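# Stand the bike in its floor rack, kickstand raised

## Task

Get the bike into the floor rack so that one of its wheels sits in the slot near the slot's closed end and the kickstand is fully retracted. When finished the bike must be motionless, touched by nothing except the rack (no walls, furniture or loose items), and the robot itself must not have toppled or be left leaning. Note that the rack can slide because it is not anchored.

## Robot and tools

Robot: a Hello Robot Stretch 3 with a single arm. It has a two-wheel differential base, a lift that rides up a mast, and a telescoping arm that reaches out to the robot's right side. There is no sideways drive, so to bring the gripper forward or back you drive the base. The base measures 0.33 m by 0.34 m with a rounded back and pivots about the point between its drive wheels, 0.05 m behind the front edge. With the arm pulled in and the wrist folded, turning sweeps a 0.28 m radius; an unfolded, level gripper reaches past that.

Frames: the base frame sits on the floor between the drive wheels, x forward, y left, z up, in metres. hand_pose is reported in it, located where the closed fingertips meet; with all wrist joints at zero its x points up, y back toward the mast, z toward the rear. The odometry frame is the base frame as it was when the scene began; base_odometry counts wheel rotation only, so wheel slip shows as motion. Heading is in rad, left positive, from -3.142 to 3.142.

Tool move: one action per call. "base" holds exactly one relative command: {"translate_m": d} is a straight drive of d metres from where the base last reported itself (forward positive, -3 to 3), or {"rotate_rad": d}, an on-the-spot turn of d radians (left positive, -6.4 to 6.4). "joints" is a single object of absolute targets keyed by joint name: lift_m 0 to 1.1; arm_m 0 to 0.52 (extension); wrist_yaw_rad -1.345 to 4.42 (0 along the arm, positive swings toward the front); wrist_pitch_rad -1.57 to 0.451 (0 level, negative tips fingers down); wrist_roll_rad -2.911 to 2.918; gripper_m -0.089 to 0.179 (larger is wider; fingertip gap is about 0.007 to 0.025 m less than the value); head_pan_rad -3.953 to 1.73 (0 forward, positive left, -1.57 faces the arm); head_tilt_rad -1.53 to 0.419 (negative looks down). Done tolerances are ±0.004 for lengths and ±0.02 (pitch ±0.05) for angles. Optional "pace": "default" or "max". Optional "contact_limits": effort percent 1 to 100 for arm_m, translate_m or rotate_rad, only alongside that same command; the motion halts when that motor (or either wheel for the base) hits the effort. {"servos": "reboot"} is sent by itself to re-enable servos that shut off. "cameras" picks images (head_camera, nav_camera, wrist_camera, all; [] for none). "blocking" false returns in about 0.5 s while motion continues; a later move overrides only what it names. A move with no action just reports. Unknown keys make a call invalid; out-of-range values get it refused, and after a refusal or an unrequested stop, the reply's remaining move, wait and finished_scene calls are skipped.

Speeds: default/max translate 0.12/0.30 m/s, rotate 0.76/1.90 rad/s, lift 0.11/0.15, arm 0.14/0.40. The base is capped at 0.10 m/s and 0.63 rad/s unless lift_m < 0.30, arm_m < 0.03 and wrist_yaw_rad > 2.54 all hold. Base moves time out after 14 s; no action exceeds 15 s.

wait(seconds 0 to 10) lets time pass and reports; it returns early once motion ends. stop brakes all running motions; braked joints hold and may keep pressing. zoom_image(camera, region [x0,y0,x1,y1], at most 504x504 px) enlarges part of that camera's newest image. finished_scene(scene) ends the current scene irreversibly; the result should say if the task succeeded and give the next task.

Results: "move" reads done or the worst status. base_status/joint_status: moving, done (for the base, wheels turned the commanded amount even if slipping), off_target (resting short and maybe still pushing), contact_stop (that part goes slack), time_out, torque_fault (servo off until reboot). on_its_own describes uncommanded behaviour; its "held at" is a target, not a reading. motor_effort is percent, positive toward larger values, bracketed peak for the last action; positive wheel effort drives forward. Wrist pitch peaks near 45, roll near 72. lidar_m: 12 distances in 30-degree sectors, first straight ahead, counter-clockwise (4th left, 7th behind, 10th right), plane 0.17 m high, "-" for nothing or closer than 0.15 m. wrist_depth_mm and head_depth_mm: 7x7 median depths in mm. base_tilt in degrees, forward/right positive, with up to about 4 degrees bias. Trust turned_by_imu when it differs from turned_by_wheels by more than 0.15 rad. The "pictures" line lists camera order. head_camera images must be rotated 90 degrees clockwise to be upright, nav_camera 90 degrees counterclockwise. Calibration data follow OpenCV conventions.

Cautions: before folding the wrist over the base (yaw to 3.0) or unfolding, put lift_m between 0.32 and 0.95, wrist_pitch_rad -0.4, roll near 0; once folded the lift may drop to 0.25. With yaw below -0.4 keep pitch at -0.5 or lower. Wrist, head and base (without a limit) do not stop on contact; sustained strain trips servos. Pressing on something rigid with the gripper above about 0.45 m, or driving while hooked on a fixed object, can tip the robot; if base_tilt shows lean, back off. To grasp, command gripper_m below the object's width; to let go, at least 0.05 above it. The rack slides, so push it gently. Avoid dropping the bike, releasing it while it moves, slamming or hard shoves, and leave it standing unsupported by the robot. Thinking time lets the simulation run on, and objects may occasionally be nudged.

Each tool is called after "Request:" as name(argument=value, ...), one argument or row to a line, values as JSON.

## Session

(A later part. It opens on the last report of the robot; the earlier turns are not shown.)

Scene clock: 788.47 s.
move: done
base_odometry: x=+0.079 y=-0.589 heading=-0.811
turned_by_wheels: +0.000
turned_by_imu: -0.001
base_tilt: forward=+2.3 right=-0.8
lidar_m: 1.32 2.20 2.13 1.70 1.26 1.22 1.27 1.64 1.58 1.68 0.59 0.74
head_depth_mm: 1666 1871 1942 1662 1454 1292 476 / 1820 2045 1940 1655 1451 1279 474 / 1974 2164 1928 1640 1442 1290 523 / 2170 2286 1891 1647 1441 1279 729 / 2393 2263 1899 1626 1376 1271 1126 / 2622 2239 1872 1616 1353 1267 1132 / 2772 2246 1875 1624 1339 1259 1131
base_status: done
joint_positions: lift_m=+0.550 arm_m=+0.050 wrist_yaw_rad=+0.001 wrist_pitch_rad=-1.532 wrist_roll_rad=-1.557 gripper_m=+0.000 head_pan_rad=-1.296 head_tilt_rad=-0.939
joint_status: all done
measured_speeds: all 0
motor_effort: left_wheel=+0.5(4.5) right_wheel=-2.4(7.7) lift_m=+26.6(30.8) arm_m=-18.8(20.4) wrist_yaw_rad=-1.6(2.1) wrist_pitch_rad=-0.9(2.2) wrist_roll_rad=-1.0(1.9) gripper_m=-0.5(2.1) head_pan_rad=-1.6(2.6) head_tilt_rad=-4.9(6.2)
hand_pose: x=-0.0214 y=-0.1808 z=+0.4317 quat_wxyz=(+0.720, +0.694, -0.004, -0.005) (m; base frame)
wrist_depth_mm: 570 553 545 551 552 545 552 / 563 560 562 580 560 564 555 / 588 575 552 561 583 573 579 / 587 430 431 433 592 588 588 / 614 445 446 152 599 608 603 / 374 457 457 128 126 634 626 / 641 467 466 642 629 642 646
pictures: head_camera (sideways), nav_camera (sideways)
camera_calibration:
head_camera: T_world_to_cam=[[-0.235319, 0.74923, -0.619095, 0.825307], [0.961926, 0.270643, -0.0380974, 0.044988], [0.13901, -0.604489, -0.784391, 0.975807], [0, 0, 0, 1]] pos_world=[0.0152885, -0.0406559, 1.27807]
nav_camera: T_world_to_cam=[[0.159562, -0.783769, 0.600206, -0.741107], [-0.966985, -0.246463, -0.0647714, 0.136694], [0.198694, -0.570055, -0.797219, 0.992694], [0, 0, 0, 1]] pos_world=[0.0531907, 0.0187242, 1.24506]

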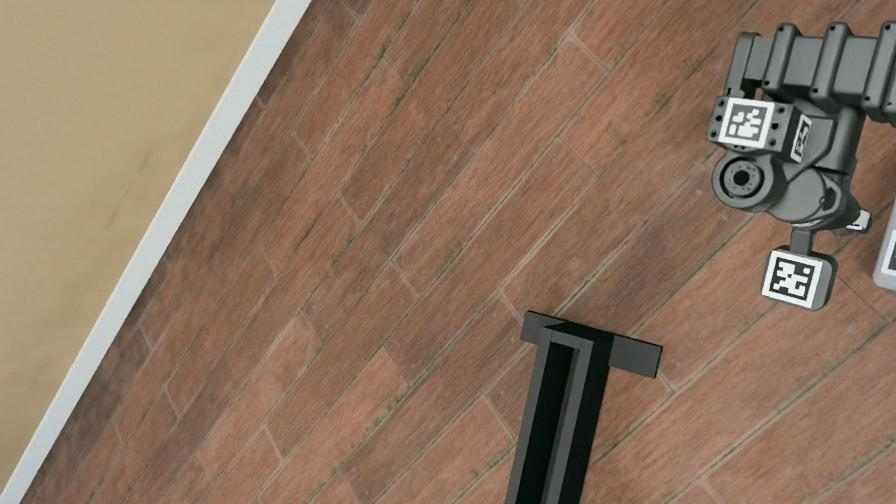

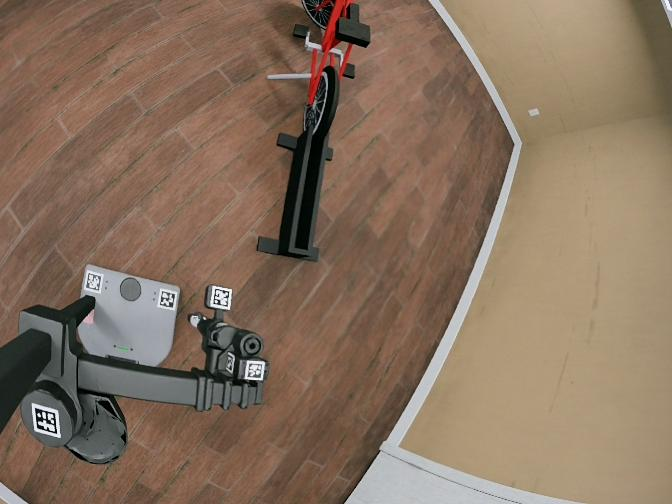

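Request:
move(
  base={"rotate_rad": 1.65},
  joints={"wrist_pitch_rad": -0.4, "lift_m": 0.6, "head_pan_rad": -1.57, "head_tilt_rad": -0.8},
  cameras=["head_camera","nav_camera"],
)

Request:
move(
  base={"translate_m": -0.45},
  joints={"wrist_roll_rad": 1.57},
  cameras=["head_camera","nav_camera","wrist_camera"],
)

Scene clock: 804.47 s.
move: done
base_odometry: x=+0.079 y=-0.589 heading=+0.839
turned_by_wheels: +1.650
turned_by_imu: +1.638
base_tilt: forward=+2.3 right=-0.8
lidar_m: 1.58 1.24 1.22 1.30 1.62 1.59 1.73 0.59 0.81 1.67 2.17 2.13
head_depth_mm: 3310 2980 1628 1746 1558 1369 1200 / 3492 3067 1995 1830 1583 1363 430 / 3690 2955 2290 1860 1569 1360 434 / 3587 2957 2262 1875 1566 1301 455 / 3162 2894 2290 1847 1552 1345 1127 / 2793 2888 2251 1836 1542 1341 1173 / 2489 2669 2238 1834 1547 1334 1182
base_status: done
joint_positions: lift_m=+0.600 arm_m=+0.050 wrist_yaw_rad=+0.001 wrist_pitch_rad=-0.420 wrist_roll_rad=-1.557 gripper_m=+0.000 head_pan_rad=-1.565 head_tilt_rad=-0.804
joint_status: all done
measured_speeds: all 0
motor_effort: left_wheel=-3.3(7.2) right_wheel=+6.3(10.2) lift_m=+23.7(30.1) arm_m=-18.7(19.4) wrist_yaw_rad=+0.2(2.1) wrist_pitch_rad=+3.1(4.3) wrist_roll_rad=-0.9(1.2) gripper_m=-0.5(2.3) head_pan_rad=-2.6(4.1) head_tilt_rad=+1.4(3.8)
hand_pose: x=-0.0211 y=-0.4191 z=+0.6122 quat_wxyz=(+0.978, +0.209, -0.006, -0.001) (m; base frame)
wrist_depth_mm: 610 717 980 - - - - / 597 750 971 - - - - / 587 728 921 - - - - / 583 726 938 - - - - / 581 703 931 150 - - - / 592 719 863 127 125 - - / 587 702 814 - 912 - -
pictures: head_camera (sideways), nav_camera (sideways)
camera_calibration:
head_camera: T_world_to_cam=[[-0.0271879, 0.693885, -0.719572, 0.954965], [0.999292, 0.000138975, -0.0376227, 0.0441487], [-0.0260058, -0.720086, -0.693398, 0.858481], [0, 0, 0, 1]] pos_world=[0.00417153, -0.0444626, 1.2841]
nav_camera: T_world_to_cam=[[-0.0550088, -0.709488, 0.702567, -0.873176], [-0.997656, 0.010377, -0.0676341, 0.14062], [0.040695, -0.704641, -0.708396, 0.878153], [0, 0, 0, 1]] pos_world=[0.0565213, -0.00218445, 1.24506]

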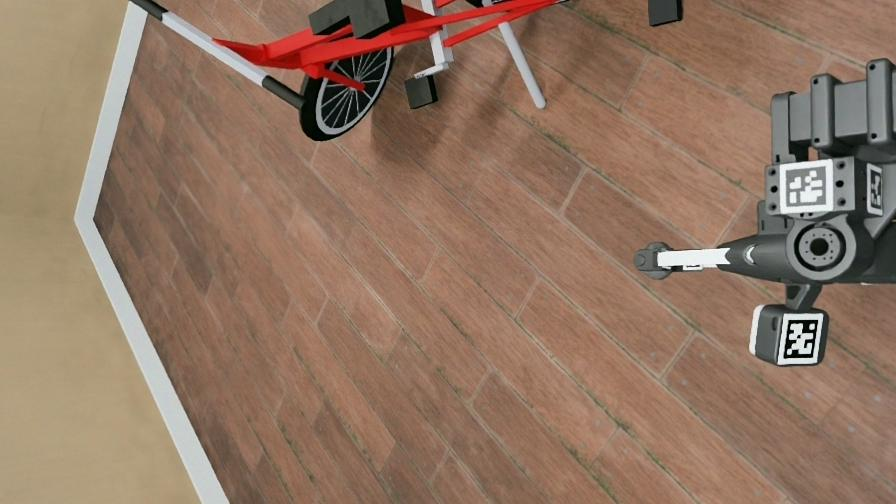

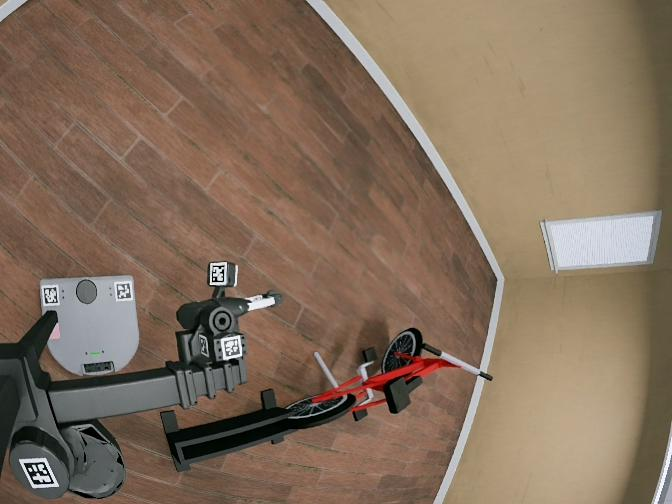

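Scene clock: 810.10 s.
move: done
base_odometry: x=-0.221 y=-0.924 heading=+0.839
turned_by_wheels: +0.000
turned_by_imu: -0.003
base_tilt: forward=+2.3 right=-0.8
lidar_m: 1.92 1.50 1.48 1.57 1.25 1.22 1.33 1.96 0.24 0.45 2.54 2.50
head_depth_mm: 3071 3066 2310 1897 1583 1365 1200 / 3195 3042 2329 1877 1589 1364 430 / 3409 3039 2296 1776 1290 1239 434 / 3578 2851 1613 1667 1531 1297 457 / 3620 2925 2215 1842 1552 1350 1152 / 3250 2904 2259 1834 1543 1344 1179 / 2941 2885 2236 1831 1556 1334 1171
base_status: done
joint_positions: lift_m=+0.600 arm_m=+0.050 wrist_yaw_rad=+0.001 wrist_pitch_rad=-0.420 wrist_roll_rad=+1.567 gripper_m=+0.000 head_pan_rad=-1.565 head_tilt_rad=-0.804
joint_status: all done
measured_speeds: all 0
motor_effort: left_wheel=-2.1(7.4) right_wheel=-0.2(4.4) lift_m=+24.3(24.3) arm_m=-16.6(18.7) wrist_yaw_rad=-1.0(2.0) wrist_pitch_rad=+3.4(4.2) wrist_roll_rad=+0.7(5.6) gripper_m=-1.1(2.0) head_pan_rad=-2.2(2.9) head_tilt_rad=+1.1(2.4)
hand_pose: x=-0.0212 y=-0.4190 z=+0.6119 quat_wxyz=(+0.002, +0.001, -0.978, -0.209) (m; base frame)
wrist_depth_mm: - - - - 975 539 511 / - - - - 582 649 571 / - - - - - 766 599 / - - - - - 803 618 / - - - 150 960 837 640 / - - - 127 125 827 657 / - - - - - 786 656
pictures: head_camera (sideways), nav_camera (sideways), wrist_camera
camera_calibration:
head_camera: T_world_to_cam=[[-0.0271879, 0.693885, -0.719572, 0.954965], [0.999292, 0.000138979, -0.0376227, 0.0441487], [-0.0260058, -0.720086, -0.693398, 0.858481], [0, 0, 0, 1]] pos_world=[0.00417153, -0.0444626, 1.2841]
nav_camera: T_world_to_cam=[[-0.0550088, -0.709488, 0.702567, -0.873176], [-0.997656, 0.010377, -0.0676341, 0.14062], [0.040695, -0.704641, -0.708396, 0.878153], [0, 0, 0, 1]] pos_world=[0.0565213, -0.00218444, 1.24506]
wrist_camera: T_world_to_cam=[[0.122081, 0.374809, -0.919029, 0.737856], [0.979478, 0.104119, 0.172574, -0.00886552], [0.160371, -0.921237, -0.354407, -0.00255319], [0, 0, 0, 1]] pos_world=[-0.0809853, -0.277984, 0.678736]

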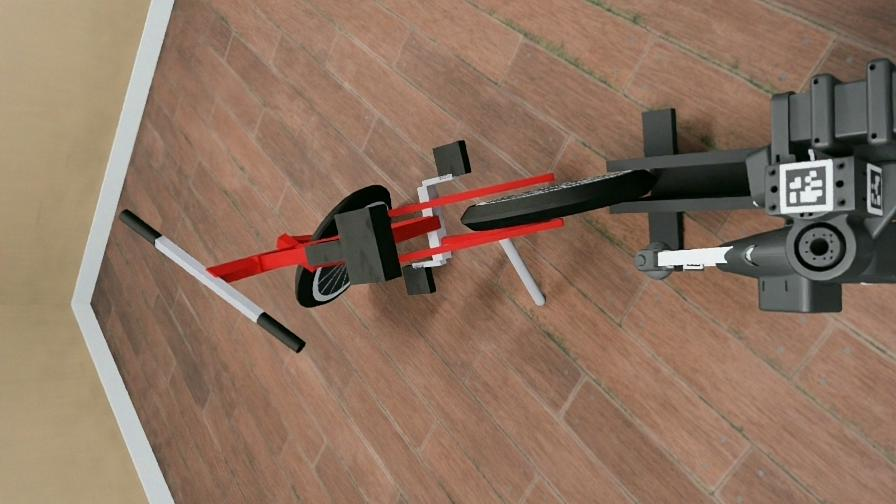

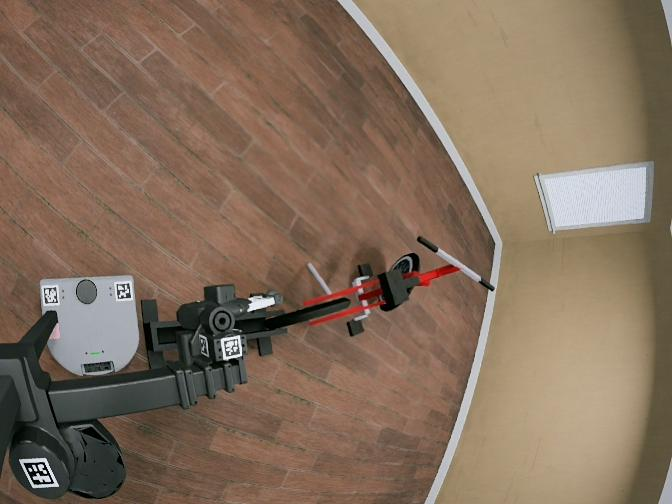

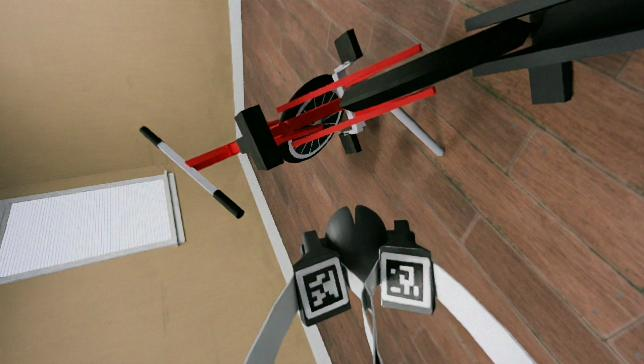

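Request:
move(
  base={"translate_m": 0.45},
  joints={"wrist_roll_rad": 0.0, "gripper_m": 0.11},
  cameras=[],
)

Request:
move(
  base={"rotate_rad": -1.6},
  joints={"wrist_pitch_rad": -0.12, "head_pan_rad": -0.9, "head_tilt_rad": -0.75},
  cameras=["head_camera","nav_camera"],
)

Scene clock: 875.33 s.
move: done
base_odometry: x=+0.079 y=-0.589 heading=+0.839
turned_by_wheels: +0.000
turned_by_imu: -0.001
base_tilt: forward=+2.3 right=-0.8
lidar_m: 1.58 1.24 1.21 1.30 1.61 1.59 1.72 0.59 0.81 1.66 2.17 2.13
head_depth_mm: 3274 2915 1637 1739 1544 1363 1199 / 3440 3042 2005 1818 1583 1367 430 / 3609 2965 2315 1865 1577 1331 435 / 3593 2960 2285 1869 1574 1312 457 / 3127 2944 2295 1864 1562 1318 1189 / 2821 2896 2248 1841 1550 1336 1177 / 2498 2704 2225 1828 1546 1341 1173
base_status: done
joint_positions: lift_m=+0.600 arm_m=+0.050 wrist_yaw_rad=+0.001 wrist_pitch_rad=-0.420 wrist_roll_rad=+0.006 gripper_m=+0.110 head_pan_rad=-1.565 head_tilt_rad=-0.804
joint_status: all done
measured_speeds: all 0
motor_effort: left_wheel=+0.8(6.8) right_wheel=+5.3(10.0) lift_m=+26.1(26.3) arm_m=-14.3(16.3) wrist_yaw_rad=-0.9(2.0) wrist_pitch_rad=+3.6(4.4) wrist_roll_rad=-1.9(6.0) gripper_m=+0.8(80.0) head_pan_rad=-2.1(3.2) head_tilt_rad=+0.7(2.3)
hand_pose: x=-0.0213 y=-0.4191 z=+0.6122 quat_wxyz=(+0.690, +0.148, -0.693, -0.148) (m; base frame)
wrist_depth_mm: - - - - - 962 668 / - - - - - - - / - - - - - - 762 / - - - - - - 744 / - - - - - 141 810 / - 986 141 880 853 122 114 / 903 122 747 778 743 720 672
pictures: none
No camera images: "cameras" was empty.

Scene clock: 878.97 s.
move: done
base_odometry: x=+0.079 y=-0.589 heading=-0.761
turned_by_wheels: -1.600
turned_by_imu: -1.591
base_tilt: forward=+2.3 right=-0.8
lidar_m: 1.65 2.18 2.14 1.62 1.24 1.22 1.29 1.62 1.58 1.71 0.59 0.78
head_depth_mm: 2435 2562 2487 2007 1665 1398 511 / 2858 2972 2541 1971 1632 1406 1220 / 3323 3344 2487 1965 1638 1314 1210 / 3397 3351 2486 1966 1635 1300 1215 / 3331 3262 2454 1944 1584 1353 1205 / 3245 3303 2427 1946 1424 1378 1200 / 3091 3271 2404 1923 1505 1367 1194
base_status: done
joint_positions: lift_m=+0.600 arm_m=+0.050 wrist_yaw_rad=+0.001 wrist_pitch_rad=-0.143 wrist_roll_rad=+0.006 gripper_m=+0.110 head_pan_rad=-0.905 head_tilt_rad=-0.754
joint_status: all done
measured_speeds: all 0
motor_effort: left_wheel=+5.7(10.4) right_wheel=-4.5(8.2) lift_m=+26.9(27.1) arm_m=-18.2(19.1) wrist_yaw_rad=-1.1(2.1) wrist_pitch_rad=+4.2(5.0) wrist_roll_rad=-2.0(2.1) gripper_m=+0.5(1.7) head_pan_rad=+3.2(4.3) head_tilt_rad=+2.1(5.2)
hand_pose: x=-0.0213 y=-0.4451 z=+0.6782 quat_wxyz=(+0.704, +0.051, -0.707, -0.051) (m; base frame)
wrist_depth_mm: - - - - - - 974 / - - - - - - - / - - - - - - - / - - - - - - - / - - - - - 140 - / - - 141 - - 123 945 / - 122 966 - 953 933 829
pictures: head_camera (sideways), nav_camera (sideways)
camera_calibration:
head_camera: T_world_to_cam=[[-0.424002, 0.50332, -0.752922, 1.00085], [0.791045, 0.610621, -0.0372778, 0.0449724], [0.440987, -0.611401, -0.657053, 0.808359], [0, 0, 0, 1]] pos_world=[0.0323115, -0.0369774, 1.28637]
nav_camera: T_world_to_cam=[[0.369083, -0.566637, 0.736682, -0.920223], [-0.79298, -0.605399, -0.068369, 0.140332], [0.484727, -0.55894, -0.672774, 0.829114], [0, 0, 0, 1]] pos_world=[0.0490255, 0.0269497, 1.24531]

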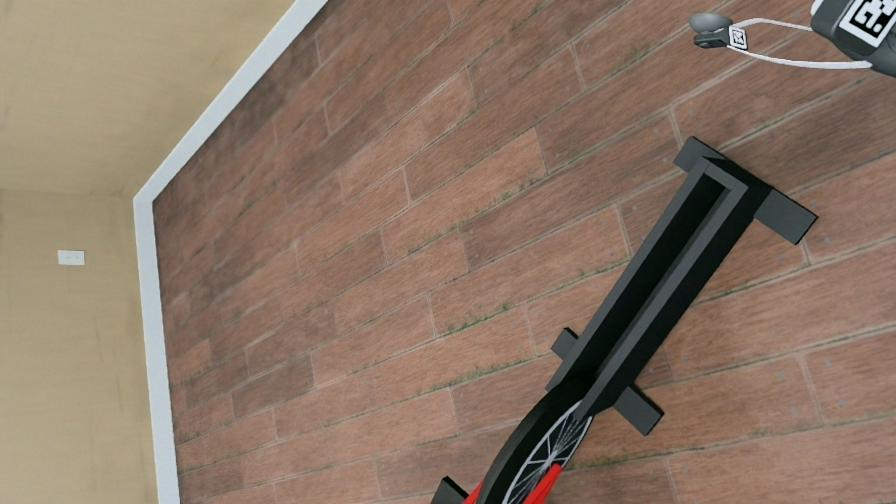

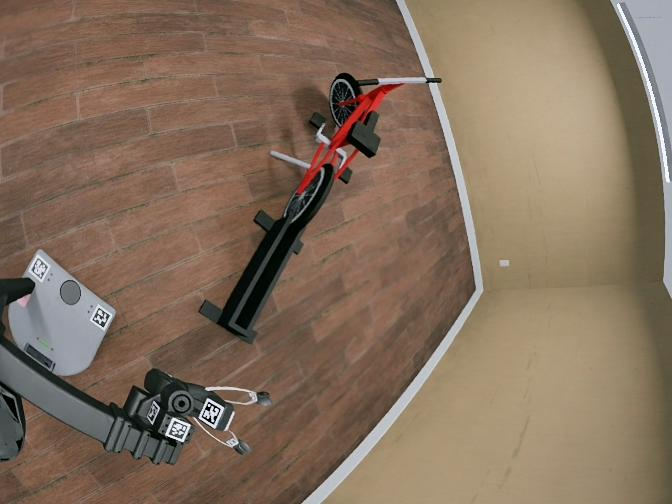

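Request:
move(
  base={"translate_m": 1.05},
  joints={"arm_m": 0.0, "head_pan_rad": -1.5, "head_tilt_rad": -0.8},
  cameras=["head_camera","nav_camera"],
)

Scene clock: 901.10 s.
move: done
base_odometry: x=+0.840 y=-1.313 heading=-0.761
turned_by_wheels: +0.000
turned_by_imu: +0.000
base_tilt: forward=+2.3 right=-0.8
lidar_m: 2.06 1.58 1.55 1.64 2.13 2.08 2.21 0.78 0.55 0.50 0.46 0.67
head_depth_mm: 2056 2250 2357 1907 1602 1216 1200 / 2164 2415 2371 1913 1589 1242 1200 / 2310 2591 2333 1884 1585 1076 1157 / 2486 2748 2350 1886 1589 835 494 / 2664 2947 2326 1871 1568 906 1192 / 2881 3004 2302 1872 1568 1066 1144 / 2987 3029 2301 1864 1559 856 1154
base_status: done
joint_positions: lift_m=+0.600 arm_m=+0.000 wrist_yaw_rad=+0.001 wrist_pitch_rad=-0.143 wrist_roll_rad=+0.005 gripper_m=+0.110 head_pan_rad=-1.494 head_tilt_rad=-0.790
joint_status: all done
measured_speeds: all 0
motor_effort: left_wheel=+4.4(10.3) right_wheel=+2.0(5.9) lift_m=+28.5(29.1) arm_m=-3.5(19.9) wrist_yaw_rad=-0.1(2.1) wrist_pitch_rad=+4.0(4.8) wrist_roll_rad=-1.8(2.1) gripper_m=-0.1(1.6) head_pan_rad=-2.1(3.3) head_tilt_rad=-4.3(8.9)
hand_pose: x=-0.0213 y=-0.3952 z=+0.6783 quat_wxyz=(+0.704, +0.051, -0.707, -0.051) (m; base frame)
wrist_depth_mm: - - - - - - - / - - - - - - - / - - - - - - - / - - - - - - - / - - - - - 141 - / - - 137 - - 122 940 / - 122 131 300 934 877 829
pictures: head_camera (sideways), nav_camera (sideways)
camera_calibration:
head_camera: T_world_to_cam=[[-0.0749617, 0.680318, -0.729073, 0.967639], [0.996867, 0.0696155, -0.0375355, 0.0440507], [0.0252188, -0.729603, -0.683406, 0.845172], [0, 0, 0, 1]] pos_world=[0.00730893, -0.0447287, 1.28473]
nav_camera: T_world_to_cam=[[-0.00592252, -0.701872, 0.712278, -0.886131], [-0.995862, -0.0604589, -0.0678561, 0.140899], [0.0906899, -0.709732, -0.69861, 0.86512], [0, 0, 0, 1]] pos_world=[0.0566102, 0.000571623, 1.24511]

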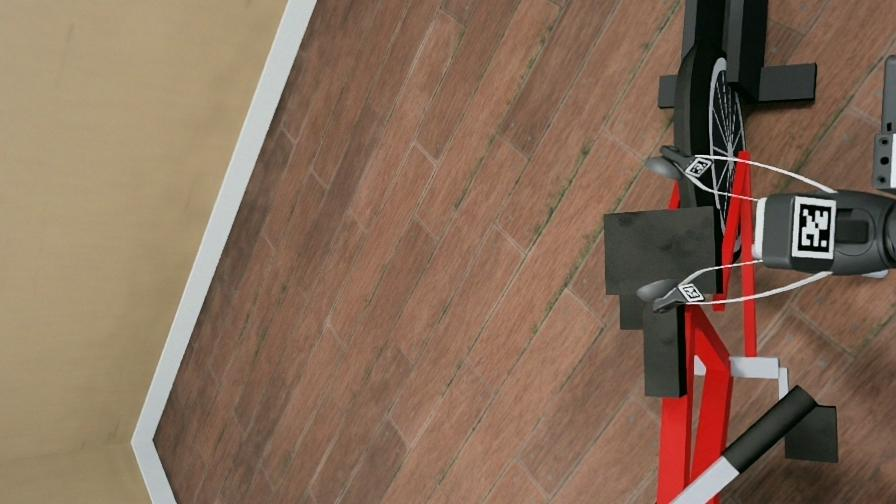

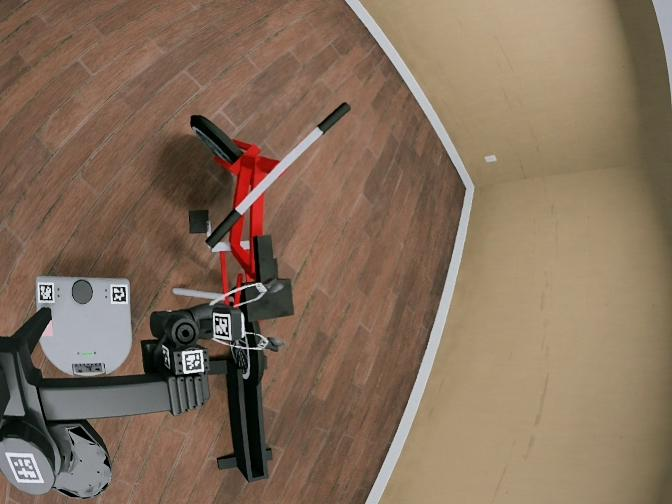

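Request:
move(
  base={"translate_m": -0.13},
  cameras=[],
)

Request:
move(
  joints={"lift_m": 0.28},
  cameras=[],
)

Request:
move(
  base={"translate_m": 0.2},
  contact_limits={"translate_m": 25},
  cameras=["head_camera","nav_camera","wrist_camera"],
)

Scene clock: 928.67 s.
move: done
base_odometry: x=+0.746 y=-1.223 heading=-0.761
turned_by_wheels: +0.000
turned_by_imu: -0.002
base_tilt: forward=+2.3 right=-0.8
lidar_m: 2.15 1.65 1.62 1.72 2.02 1.97 2.10 0.78 0.57 0.51 0.53 0.56
head_depth_mm: 1963 2207 2323 1924 1610 1228 1207 / 2102 2325 2364 1896 1607 1251 1200 / 2249 2513 2346 1896 1583 1146 1157 / 2372 2691 2340 1876 1580 1115 494 / 2593 2856 2313 1868 1583 956 1164 / 2787 2982 2341 1859 1559 910 1184 / 3022 3038 2288 1855 1565 1072 1165
base_status: done
joint_positions: lift_m=+0.600 arm_m=+0.000 wrist_yaw_rad=+0.001 wrist_pitch_rad=-0.143 wrist_roll_rad=+0.005 gripper_m=+0.110 head_pan_rad=-1.495 head_tilt_rad=-0.790
joint_status: not commanded
measured_speeds: all 0
motor_effort: left_wheel=+1.3(4.7) right_wheel=-4.1(8.0) lift_m=+28.3(28.6) arm_m=+4.8(4.8) wrist_yaw_rad=-1.4(1.9) wrist_pitch_rad=+3.8(4.7) wrist_roll_rad=-1.7(2.0) gripper_m=+0.4(1.6) head_pan_rad=-2.4(2.9) head_tilt_rad=-4.7(5.5)
hand_pose: x=-0.0213 y=-0.3952 z=+0.6783 quat_wxyz=(+0.704, +0.051, -0.707, -0.051) (m; base frame)
wrist_depth_mm: - - - - - - - / - - - - - - - / - - - - - - - / - - - - - - - / - - - - - 141 - / - - 140 - - 123 953 / - 121 132 - 958 930 791
pictures: none
No camera images: "cameras" was empty.

Scene clock: 932.40 s.
move: done
base_odometry: x=+0.746 y=-1.223 heading=-0.761
turned_by_wheels: +0.000
turned_by_imu: -0.001
base_tilt: forward=+2.3 right=-0.8
lidar_m: 2.15 1.66 1.62 1.72 2.01 1.97 2.09 0.78 0.57 0.51 0.53 0.57
head_depth_mm: 1969 2209 2317 1928 1609 1227 1208 / 2102 2321 2363 1917 1586 1244 1210 / 2227 2510 2340 1895 1601 1239 1173 / 2378 2682 2332 1874 1600 1125 1198 / 2606 2853 2334 1880 1574 1020 1156 / 2792 2948 2314 1860 1574 907 1191 / 3034 3030 2299 1851 1558 1069 1160
base_status: not commanded
joint_positions: lift_m=+0.280 arm_m=+0.000 wrist_yaw_rad=+0.001 wrist_pitch_rad=-0.142 wrist_roll_rad=+0.005 gripper_m=+0.110 head_pan_rad=-1.495 head_tilt_rad=-0.790
joint_status: all done
measured_speeds: all 0
motor_effort: left_wheel=+1.1(1.6) right_wheel=-4.0(4.2) lift_m=+23.3(28.7) arm_m=+10.1(10.2) wrist_yaw_rad=-1.2(2.1) wrist_pitch_rad=+4.0(4.6) wrist_roll_rad=-1.8(2.1) gripper_m=+0.5(1.5) head_pan_rad=-2.5(2.8) head_tilt_rad=-4.8(5.7)
hand_pose: x=-0.0213 y=-0.3952 z=+0.3585 quat_wxyz=(+0.704, +0.051, -0.707, -0.050) (m; base frame)
wrist_depth_mm: - - - - - - - / - - - - - - - / 266 - - - - - - / 232 - - 290 292 336 - / 289 258 296 306 312 141 432 / 324 446 138 326 358 123 114 / 348 122 131 366 413 397 379
pictures: none
No camera images: "cameras" was empty.

Scene clock: 935.53 s.
move: done
base_odometry: x=+0.891 y=-1.361 heading=-0.761
turned_by_wheels: +0.000
turned_by_imu: +0.000
base_tilt: forward=+2.3 right=-0.8
lidar_m: 2.01 1.54 1.51 1.61 2.18 2.14 2.26 0.78 0.54 0.46 0.43 0.63
head_depth_mm: 2090 2322 2373 1917 1605 1182 1201 / 2205 2438 2377 1909 1597 1213 1207 / 2364 2624 2366 1896 1583 835 1171 / 2538 2803 2327 1865 1593 899 1193 / 2734 2910 2335 1886 1583 1055 1149 / 2946 3034 2273 1862 1557 873 1125 / 2940 2992 2289 1837 1569 968 1176
base_status: done
joint_positions: lift_m=+0.280 arm_m=+0.000 wrist_yaw_rad=+0.001 wrist_pitch_rad=-0.142 wrist_roll_rad=+0.005 gripper_m=+0.110 head_pan_rad=-1.495 head_tilt_rad=-0.790
joint_status: not commanded
measured_speeds: all 0
motor_effort: left_wheel=+4.4(9.8) right_wheel=+1.6(6.5) lift_m=+25.3(25.6) arm_m=+14.8(14.8) wrist_yaw_rad=-1.0(2.0) wrist_pitch_rad=+3.9(4.7) wrist_roll_rad=-1.9(2.1) gripper_m=+0.1(1.5) head_pan_rad=-2.7(3.0) head_tilt_rad=-4.9(5.6)
contact_limits: translate_m 25 (maximum 100)
hand_pose: x=-0.0213 y=-0.3952 z=+0.3585 quat_wxyz=(+0.704, +0.051, -0.707, -0.050) (m; base frame)
wrist_depth_mm: 201 - - - - - - / - 209 214 231 - - - / - - - 233 - - 277 / - - - - 299 283 286 / 307 - 288 457 325 141 317 / 286 304 140 662 350 123 114 / 437 581 132 576 339 398 338
pictures: head_camera (sideways), nav_camera (sideways), wrist_camera
camera_calibration:
head_camera: T_world_to_cam=[[-0.0749359, 0.680321, -0.729073, 0.967639], [0.99687, 0.0695779, -0.0375355, 0.0440506], [0.0251912, -0.729604, -0.683406, 0.845172], [0, 0, 0, 1]] pos_world=[0.00730724, -0.0447288, 1.28473]
nav_camera: T_world_to_cam=[[-0.00594905, -0.701872, 0.712278, -0.886131], [-0.995864, -0.0604213, -0.0678561, 0.140899], [0.0906631, -0.709736, -0.69861, 0.86512], [0, 0, 0, 1]] pos_world=[0.0566102, 0.000569707, 1.24511]
wrist_camera: T_world_to_cam=[[-0.990809, -0.0153449, -0.134397, 0.0369199], [0.123489, 0.302915, -0.944983, 0.493474], [0.0552114, -0.952894, -0.298236, -0.105346], [0, 0, 0, 1]] pos_world=[-0.0185419, -0.249298, 0.439868]

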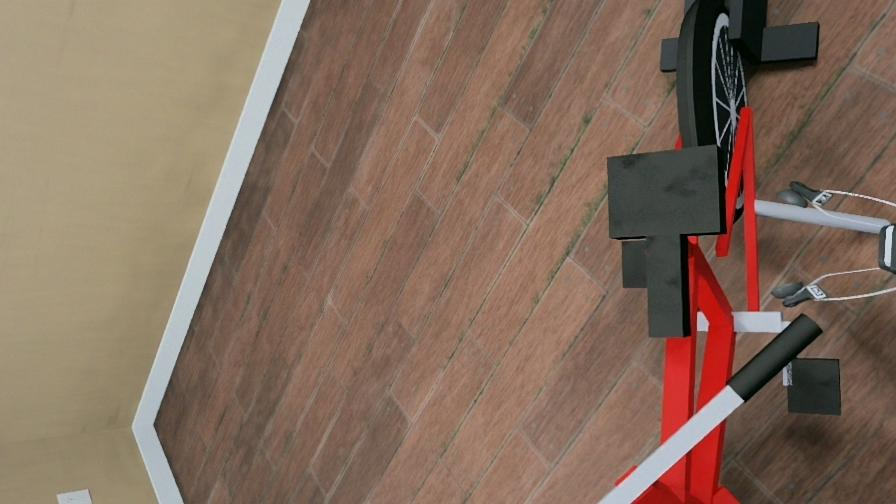

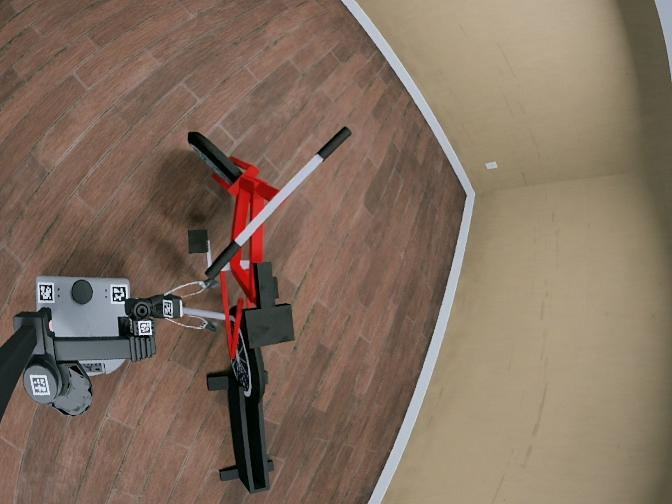

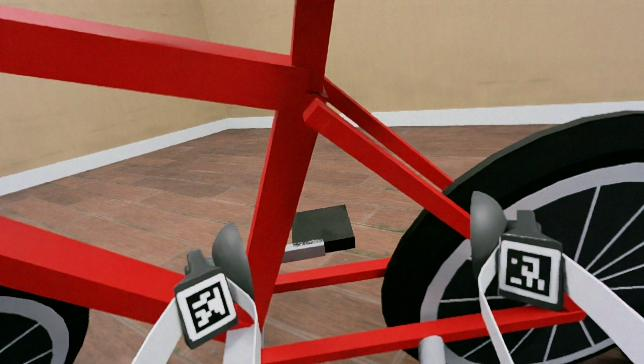

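Request:
move(
  base={"translate_m": 0.05},
  contact_limits={"translate_m": 25},
  cameras=[],
)

Request:
move(
  joints={"arm_m": 0.085},
  contact_limits={"arm_m": 40},
  cameras=["head_camera","wrist_camera"],
)

Scene clock: 944.67 s.
move: done
base_odometry: x=+0.927 y=-1.396 heading=-0.761
turned_by_wheels: +0.000
turned_by_imu: -0.001
base_tilt: forward=+2.3 right=-0.8
lidar_m: 1.97 1.52 1.48 1.57 2.22 2.18 2.32 0.78 0.52 0.41 0.42 0.60
head_depth_mm: 2127 2348 2381 1932 1597 1198 1202 / 2248 2490 2378 1911 1603 1014 1196 / 2379 2672 2344 1891 1580 839 1154 / 2566 2807 2350 1901 1583 1089 1176 / 2775 2936 2338 1864 1589 1054 1147 / 2965 3026 2293 1860 1570 977 1162 / 2922 2989 2278 1861 1539 931 1182
base_status: done
joint_positions: lift_m=+0.280 arm_m=+0.000 wrist_yaw_rad=+0.001 wrist_pitch_rad=-0.142 wrist_roll_rad=+0.005 gripper_m=+0.110 head_pan_rad=-1.495 head_tilt_rad=-0.790
joint_status: not commanded
measured_speeds: all 0
motor_effort: left_wheel=+4.9(9.7) right_wheel=+2.0(6.7) lift_m=+28.2(28.3) arm_m=+18.7(19.2) wrist_yaw_rad=-0.7(1.8) wrist_pitch_rad=+4.0(4.4) wrist_roll_rad=-1.9(2.0) gripper_m=+0.1(1.3) head_pan_rad=-2.4(2.7) head_tilt_rad=-4.6(5.4)
contact_limits: translate_m 25 (maximum 100)
hand_pose: x=-0.0213 y=-0.3952 z=+0.3585 quat_wxyz=(+0.704, +0.051, -0.707, -0.050) (m; base frame)
wrist_depth_mm: 186 194 214 - - - - / - - 211 217 - - - / - - - - 237 - 282 / - - - 271 - 289 283 / 265 - - 300 803 142 305 / 340 284 137 394 409 123 114 / 393 432 131 330 359 338 400
pictures: none
No camera images: "cameras" was empty.

Scene clock: 946.50 s.
move: done
base_odometry: x=+0.927 y=-1.396 heading=-0.761
turned_by_wheels: +0.000
turned_by_imu: +0.000
base_tilt: forward=+2.3 right=-0.8
lidar_m: 1.97 1.52 1.49 1.57 2.23 2.18 2.31 0.78 0.52 0.42 0.42 0.60
head_depth_mm: 2120 2319 2382 1894 1600 1210 1209 / 2246 2502 2365 1901 1592 1012 1203 / 2410 2662 2359 1906 1599 843 1174 / 2569 2841 2333 1888 1578 957 778 / 2741 2921 2322 1869 1579 884 1153 / 2990 2991 2320 1857 1575 1013 1167 / 2895 2986 2288 1856 1529 938 1185
base_status: not commanded
joint_positions: lift_m=+0.280 arm_m=+0.085 wrist_yaw_rad=+0.000 wrist_pitch_rad=-0.144 wrist_roll_rad=+0.006 gripper_m=+0.110 head_pan_rad=-1.495 head_tilt_rad=-0.790
joint_status: all done
measured_speeds: all 0
motor_effort: left_wheel=+4.7(5.2) right_wheel=+1.6(2.7) lift_m=+28.0(28.9) arm_m=+18.5(22.6) wrist_yaw_rad=-0.6(1.3) wrist_pitch_rad=+4.7(8.7) wrist_roll_rad=-2.1(2.5) gripper_m=+0.0(1.5) head_pan_rad=-2.1(3.2) head_tilt_rad=-4.4(5.3)
contact_limits: arm_m 40 (drawing in: default 39, maximum 56; extending or still: default 47, maximum 69); translate_m 25 (maximum 100)
hand_pose: x=-0.0214 y=-0.4801 z=+0.3581 quat_wxyz=(+0.704, +0.051, -0.707, -0.051) (m; base frame)
wrist_depth_mm: 120 122 128 149 136 - - / - 132 136 138 144 - - / - - - - 153 - - / - - - - 178 132 - / - - - 211 403 141 160 / 228 840 137 214 366 122 114 / 208 214 131 245 529 257 245
pictures: head_camera (sideways), wrist_camera
camera_calibration:
head_camera: T_world_to_cam=[[-0.0749246, 0.680384, -0.729016, 0.967564], [0.996872, 0.0695576, -0.037536, 0.0440513], [0.0251697, -0.729548, -0.683467, 0.845252], [0, 0, 0, 1]] pos_world=[0.00730608, -0.0447274, 1.28472]
wrist_camera: T_world_to_cam=[[-0.990749, -0.0144207, -0.134941, 0.036045], [0.124199, 0.304402, -0.944412, 0.519346], [0.0546953, -0.952435, -0.299795, -0.185598], [0, 0, 0, 1]] pos_world=[-0.0186393, -0.33434, 0.4397]

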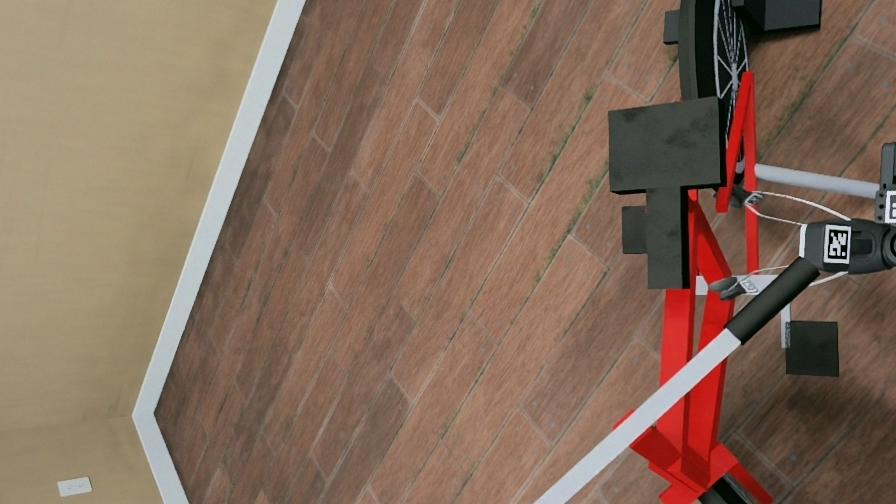

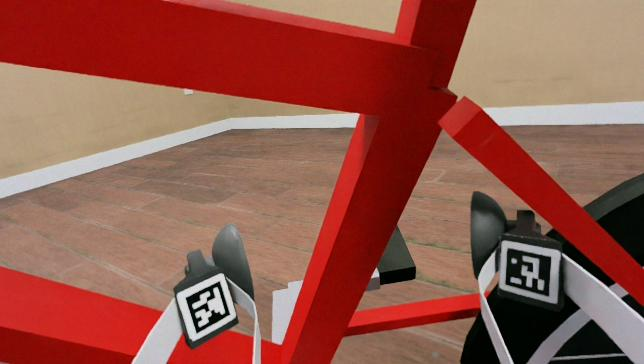

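Request:
move(
  joints={"arm_m": 0.112},
  contact_limits={"arm_m": 40},
  cameras=[],
)

Request:
move(
  joints={"gripper_m": -0.02},
  cameras=["head_camera","wrist_camera"],
)

Scene clock: 951.37 s.
move: done
base_odometry: x=+0.927 y=-1.396 heading=-0.761
turned_by_wheels: +0.000
turned_by_imu: -0.001
base_tilt: forward=+2.3 right=-0.8
lidar_m: 1.97 1.52 1.49 1.58 2.23 2.18 2.31 0.78 0.52 0.42 0.42 0.60
head_depth_mm: 2104 2363 2392 1917 1601 1209 1200 / 2230 2481 2385 1907 1603 1010 1200 / 2375 2707 2354 1877 1596 844 1180 / 2568 2822 2331 1885 1587 955 790 / 2737 2911 2316 1861 1587 887 1145 / 2956 2983 2318 1863 1579 1009 1167 / 2868 2956 2315 1855 1525 942 1178
base_status: not commanded
joint_positions: lift_m=+0.280 arm_m=+0.112 wrist_yaw_rad=+0.000 wrist_pitch_rad=-0.143 wrist_roll_rad=+0.005 gripper_m=+0.110 head_pan_rad=-1.495 head_tilt_rad=-0.790
joint_status: all done
measured_speeds: all 0
motor_effort: left_wheel=+4.8(5.1) right_wheel=+1.5(2.2) lift_m=+24.3(25.6) arm_m=+19.3(20.4) wrist_yaw_rad=-0.4(1.4) wrist_pitch_rad=+4.3(4.5) wrist_roll_rad=-1.9(2.1) gripper_m=+0.4(1.6) head_pan_rad=-1.7(2.6) head_tilt_rad=-4.7(5.2)
contact_limits: arm_m 40 (drawing in: default 39, maximum 56; extending or still: default 47, maximum 69); translate_m 25 (maximum 100)
hand_pose: x=-0.0214 y=-0.5071 z=+0.3583 quat_wxyz=(+0.704, +0.051, -0.707, -0.051) (m; base frame)
wrist_depth_mm: 96 99 103 107 112 - - / - 107 110 112 116 - - / - - - - 128 96 - / - - - - 138 101 968 / - - - 173 156 134 118 / 879 852 140 174 359 122 113 / 201 208 232 196 516 232 209
pictures: none
No camera images: "cameras" was empty.

Scene clock: 953.20 s.
move: done
base_odometry: x=+0.927 y=-1.396 heading=-0.761
turned_by_wheels: +0.000
turned_by_imu: -0.001
base_tilt: forward=+2.3 right=-0.8
lidar_m: 1.97 1.51 1.49 1.57 2.22 2.18 2.32 0.78 0.52 0.42 0.42 0.60
head_depth_mm: 2098 2354 2392 1918 1595 1211 1206 / 2248 2508 2355 1922 1592 1012 1200 / 2415 2654 2338 1894 1587 846 1177 / 2555 2821 2321 1882 1580 954 792 / 2781 2904 2319 1873 1568 886 1146 / 2983 3039 2294 1858 1573 1014 1162 / 2922 3027 2280 1853 1520 939 1178
base_status: not commanded
joint_positions: lift_m=+0.280 arm_m=+0.112 wrist_yaw_rad=-0.009 wrist_pitch_rad=-0.143 wrist_roll_rad=+0.011 gripper_m=-0.019 head_pan_rad=-1.495 head_tilt_rad=-0.790
joint_status: all done
measured_speeds: all 0
motor_effort: left_wheel=+3.1(5.0) right_wheel=+2.0(2.2) lift_m=+25.8(25.9) arm_m=+12.0(19.4) wrist_yaw_rad=+7.9(14.8) wrist_pitch_rad=+4.2(4.9) wrist_roll_rad=-3.9(4.0) gripper_m=-17.4(92.3) head_pan_rad=-2.4(2.7) head_tilt_rad=-5.2(5.5)
contact_limits: arm_m 40 (drawing in: default 39, maximum 56; extending or still: default 47, maximum 69); translate_m 25 (maximum 100)
hand_pose: x=-0.0238 y=-0.5072 z=+0.3583 quat_wxyz=(+0.701, +0.047, -0.709, -0.055) (m; base frame)
wrist_depth_mm: 96 98 102 108 112 - - / - 106 109 112 116 - - / - - - 147 128 97 - / - - - 173 141 100 956 / - - - 152 150 776 122 / 897 837 778 131 125 225 202 / 201 631 285 196 302 102 209
pictures: head_camera (sideways), wrist_camera
camera_calibration:
head_camera: T_world_to_cam=[[-0.0749244, 0.680384, -0.729016, 0.967564], [0.996872, 0.0695573, -0.037536, 0.0440513], [0.0251695, -0.729548, -0.683467, 0.845252], [0, 0, 0, 1]] pos_world=[0.00730607, -0.0447274, 1.28472]
wrist_camera: T_world_to_cam=[[-0.99008, -0.00419031, -0.140439, 0.0404654], [0.132604, 0.302532, -0.94387, 0.527047], [0.0464425, -0.95313, -0.298976, -0.212029], [0, 0, 0, 1]] pos_world=[-0.0199774, -0.361371, 0.439755]

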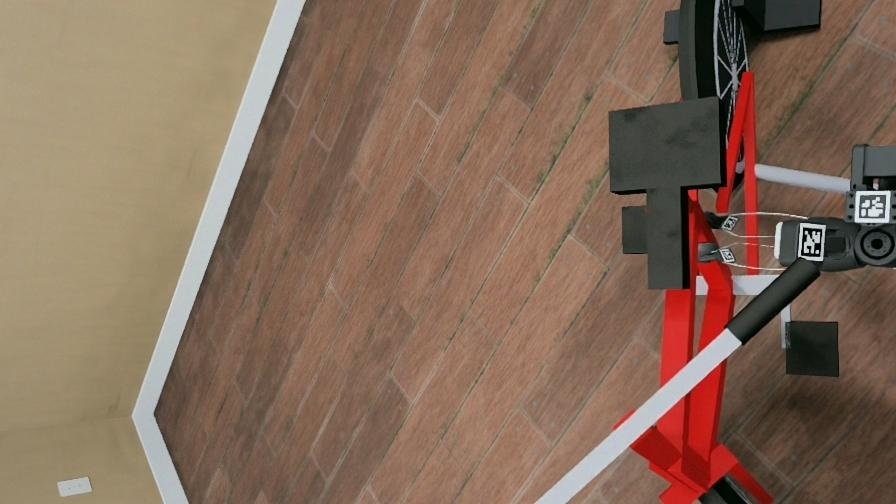

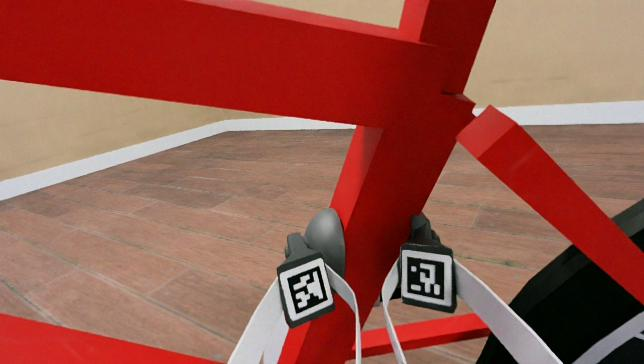

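Request:
move(
  joints={"arm_m": 0.155},
  contact_limits={"arm_m": 65},
  cameras=["head_camera","wrist_camera"],
)

Scene clock: 957.70 s.
move: done
base_odometry: x=+0.927 y=-1.396 heading=-0.761
turned_by_wheels: -0.001
turned_by_imu: -0.002
base_tilt: forward=+2.3 right=-0.8
lidar_m: 1.97 1.51 1.48 1.57 2.22 2.18 2.31 0.80 0.53 0.42 0.43 0.62
head_depth_mm: 2117 2327 2382 1907 1614 1142 1209 / 2249 2488 2373 1911 1601 1061 1203 / 2400 2661 2379 1882 1551 1121 737 / 2545 2819 2329 1897 1579 999 824 / 2764 2923 2326 1877 1575 1276 1152 / 2964 3027 2297 1871 876 1275 1187 / 2881 2958 2313 1860 1532 1025 1180
base_status: not commanded
joint_positions: lift_m=+0.280 arm_m=+0.155 wrist_yaw_rad=-0.044 wrist_pitch_rad=-0.132 wrist_roll_rad=+0.016 gripper_m=-0.019 head_pan_rad=-1.495 head_tilt_rad=-0.790
joint_status: all done
measured_speeds: all 0
on_its_own: wrist_yaw_rad is at rest, and its effort (+37.6) is outside its rest range (-9 to +9)
motor_effort: left_wheel=-5.0(5.1) right_wheel=+14.3(14.6) lift_m=+20.1(30.3) arm_m=+24.2(27.6) wrist_yaw_rad=+37.6(38.8) wrist_pitch_rad=+2.0(6.0) wrist_roll_rad=-5.4(5.6) gripper_m=-16.6(17.8) head_pan_rad=-2.1(2.7) head_tilt_rad=-4.5(5.7)
contact_limits: arm_m 65 (drawing in: default 39, maximum 56; extending or still: default 47, maximum 69); translate_m 25 (maximum 100)
hand_pose: x=-0.0325 y=-0.5506 z=+0.3612 quat_wxyz=(+0.699, +0.031, -0.712, -0.063) (m; base frame)
wrist_depth_mm: 98 101 104 107 111 - - / - 108 110 113 116 - - / - - - - 128 91 - / - - - - 137 - 102 / - - - 148 145 831 112 / 896 833 834 128 128 655 195 / 706 663 105 179 325 225 196
pictures: head_camera (sideways), wrist_camera
camera_calibration:
head_camera: T_world_to_cam=[[-0.0749289, 0.680441, -0.728962, 0.967494], [0.996871, 0.0695604, -0.0375365, 0.044052], [0.0251655, -0.729494, -0.683524, 0.845326], [0, 0, 0, 1]] pos_world=[0.00730598, -0.044726, 1.28472]
wrist_camera: T_world_to_cam=[[-0.989075, 0.0290742, -0.14452, 0.051892], [0.14676, 0.286514, -0.946769, 0.536785], [0.0138804, -0.957635, -0.287651, -0.25977], [0, 0, 0, 1]] pos_world=[-0.023848, -0.40407, 0.440987]

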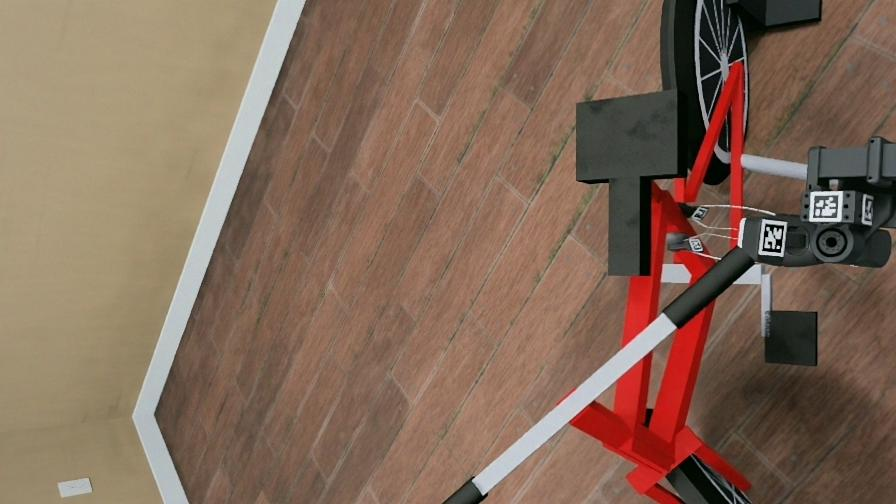

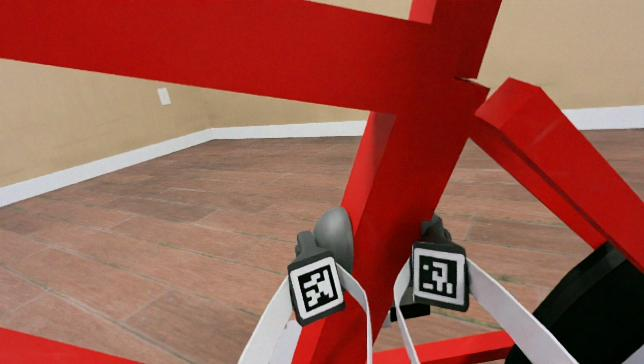

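Request:
move(
  base={"translate_m": -0.015},
  joints={"arm_m": 0.175},
  cameras=["head_camera"],
)

Scene clock: 961.43 s.
move: done
base_odometry: x=+0.916 y=-1.385 heading=-0.761
turned_by_wheels: +0.000
turned_by_imu: -0.001
base_tilt: forward=+2.3 right=-0.9
lidar_m: 1.98 1.53 1.49 1.58 2.21 2.17 2.30 0.92 0.54 0.44 0.45 0.64
head_depth_mm: 2116 2312 2379 1906 1604 1174 1211 / 2263 2480 2382 1916 1557 1101 1206 / 2365 2668 2340 1900 908 1174 750 / 2563 2825 2314 1872 1579 1096 844 / 2743 2940 2325 1879 1576 1124 1171 / 2929 3018 2282 1871 889 1298 1180 / 2886 3012 2268 1802 1561 1125 1182
base_status: done
joint_positions: lift_m=+0.280 arm_m=+0.175 wrist_yaw_rad=-0.065 wrist_pitch_rad=-0.123 wrist_roll_rad=+0.016 gripper_m=-0.019 head_pan_rad=-1.495 head_tilt_rad=-0.790
joint_status: all done
measured_speeds: all 0
on_its_own: wrist_yaw_rad is held at -0.061, not at your +0.000, by its stall guard, which is not easing now
motor_effort: left_wheel=-1.5(7.4) right_wheel=-2.8(8.1) lift_m=+20.9(26.6) arm_m=+20.5(26.9) wrist_yaw_rad=+2.7(15.9) wrist_pitch_rad=+0.3(2.8) wrist_roll_rad=-5.2(5.4) gripper_m=-13.8(16.7) head_pan_rad=-1.9(2.7) head_tilt_rad=-4.4(5.1)
hand_pose: x=-0.0379 y=-0.5708 z=+0.3634 quat_wxyz=(+0.699, +0.020, -0.712, -0.067) (m; base frame)
wrist_depth_mm: 103 104 108 112 116 - - / - - 114 117 121 - - / - - - 154 129 93 - / - - - 156 142 - 928 / - - - 146 147 827 113 / 899 889 792 130 127 659 188 / 722 686 296 169 326 203 190
pictures: head_camera (sideways)
camera_calibration:
head_camera: T_world_to_cam=[[-0.074928, 0.68056, -0.728851, 0.967349], [0.996872, 0.069552, -0.0375376, 0.0440534], [0.0251465, -0.729384, -0.683642, 0.84548], [0, 0, 0, 1]] pos_world=[0.00730511, -0.0447233, 1.28471]

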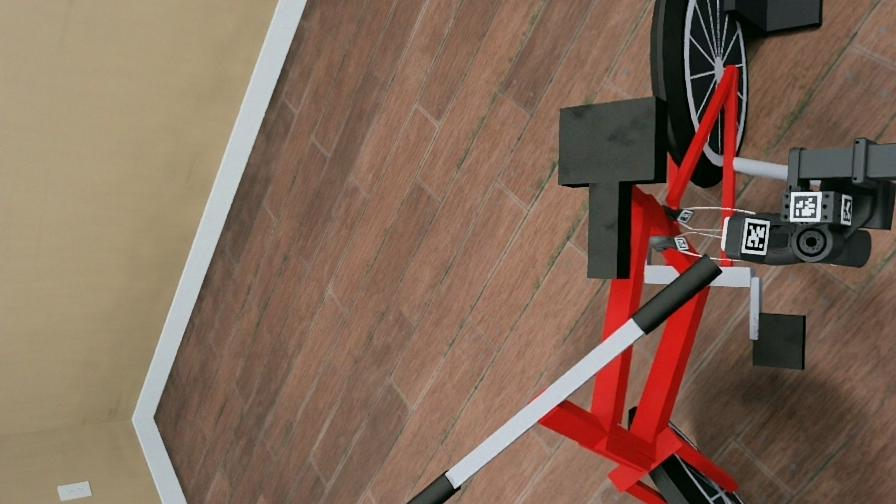

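Request:
move(
  joints={"head_pan_rad": -2.05, "head_tilt_rad": -0.85},
  cameras=["head_camera"],
)

Request:
zoom_image(
  camera="head_camera",
  region=[500, 0, 896, 350],
)

Scene clock: 965.23 s.
move: done
base_odometry: x=+0.916 y=-1.385 heading=-0.761
turned_by_wheels: +0.000
turned_by_imu: -0.001
base_tilt: forward=+2.3 right=-0.8
lidar_m: 1.98 1.53 1.49 1.58 2.22 2.17 2.30 0.92 0.54 0.44 0.45 0.64
head_depth_mm: 2046 2305 2220 1824 1510 1343 1182 / 2036 2351 2213 1818 1466 1340 1180 / 2064 2357 2201 1801 1409 1328 1181 / 2078 2389 2173 1792 1265 1321 1175 / 2077 2423 2164 1802 1149 1252 768 / 2129 2432 2142 1774 889 1114 837 / 2143 2407 2153 1747 933 1064 1144
base_status: not commanded
joint_positions: lift_m=+0.280 arm_m=+0.175 wrist_yaw_rad=-0.065 wrist_pitch_rad=-0.123 wrist_roll_rad=+0.016 gripper_m=-0.019 head_pan_rad=-2.044 head_tilt_rad=-0.839
joint_status: all done
measured_speeds: all 0
on_its_own: wrist_yaw_rad is held at -0.061, not at your +0.000, by its stall guard, which is not easing now
motor_effort: left_wheel=-1.2(1.6) right_wheel=-2.9(3.1) lift_m=+19.9(20.2) arm_m=-1.9(3.0) wrist_yaw_rad=+3.3(4.6) wrist_pitch_rad=+0.4(0.8) wrist_roll_rad=-5.3(5.4) gripper_m=-13.4(14.8) head_pan_rad=-2.1(4.5) head_tilt_rad=-5.9(8.2)
hand_pose: x=-0.0379 y=-0.5708 z=+0.3634 quat_wxyz=(+0.699, +0.020, -0.712, -0.067) (m; base frame)
wrist_depth_mm: 103 104 108 112 116 - - / - - 114 118 121 - - / - - - 154 128 93 - / - - - 155 142 - - / - - - 146 148 806 112 / 956 862 802 129 127 676 188 / 751 682 298 170 326 204 190
pictures: head_camera (sideways)
camera_calibration:
head_camera: T_world_to_cam=[[0.307594, 0.650434, -0.694493, 0.92024], [0.887156, -0.459917, -0.0378142, 0.0450804], [-0.344005, -0.604493, -0.718505, 0.893075], [0, 0, 0, 1]] pos_world=[-0.0158318, -0.0379656, 1.28248]

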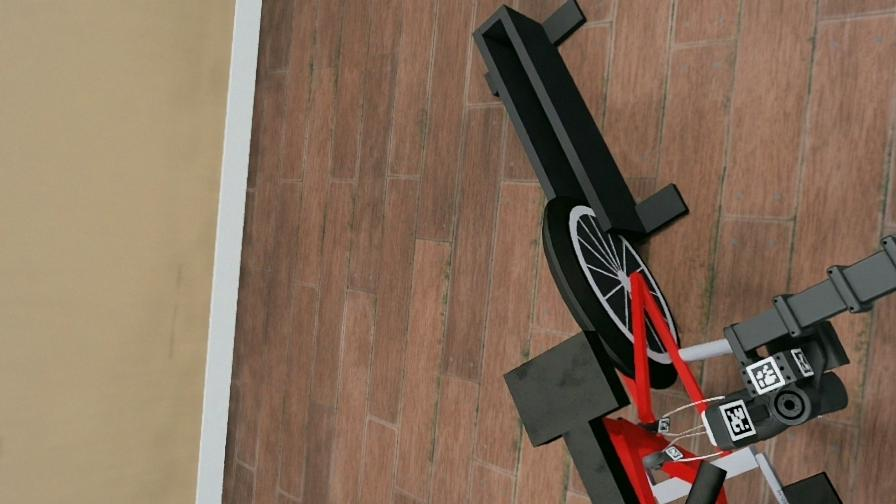

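Scaled by 1.273 from the camera's 896x504 image, which has a finer 1280x720 frame.

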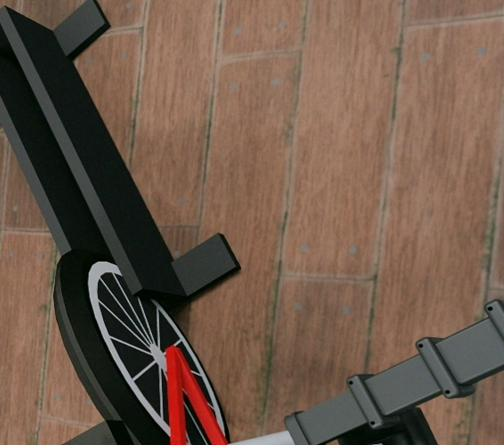

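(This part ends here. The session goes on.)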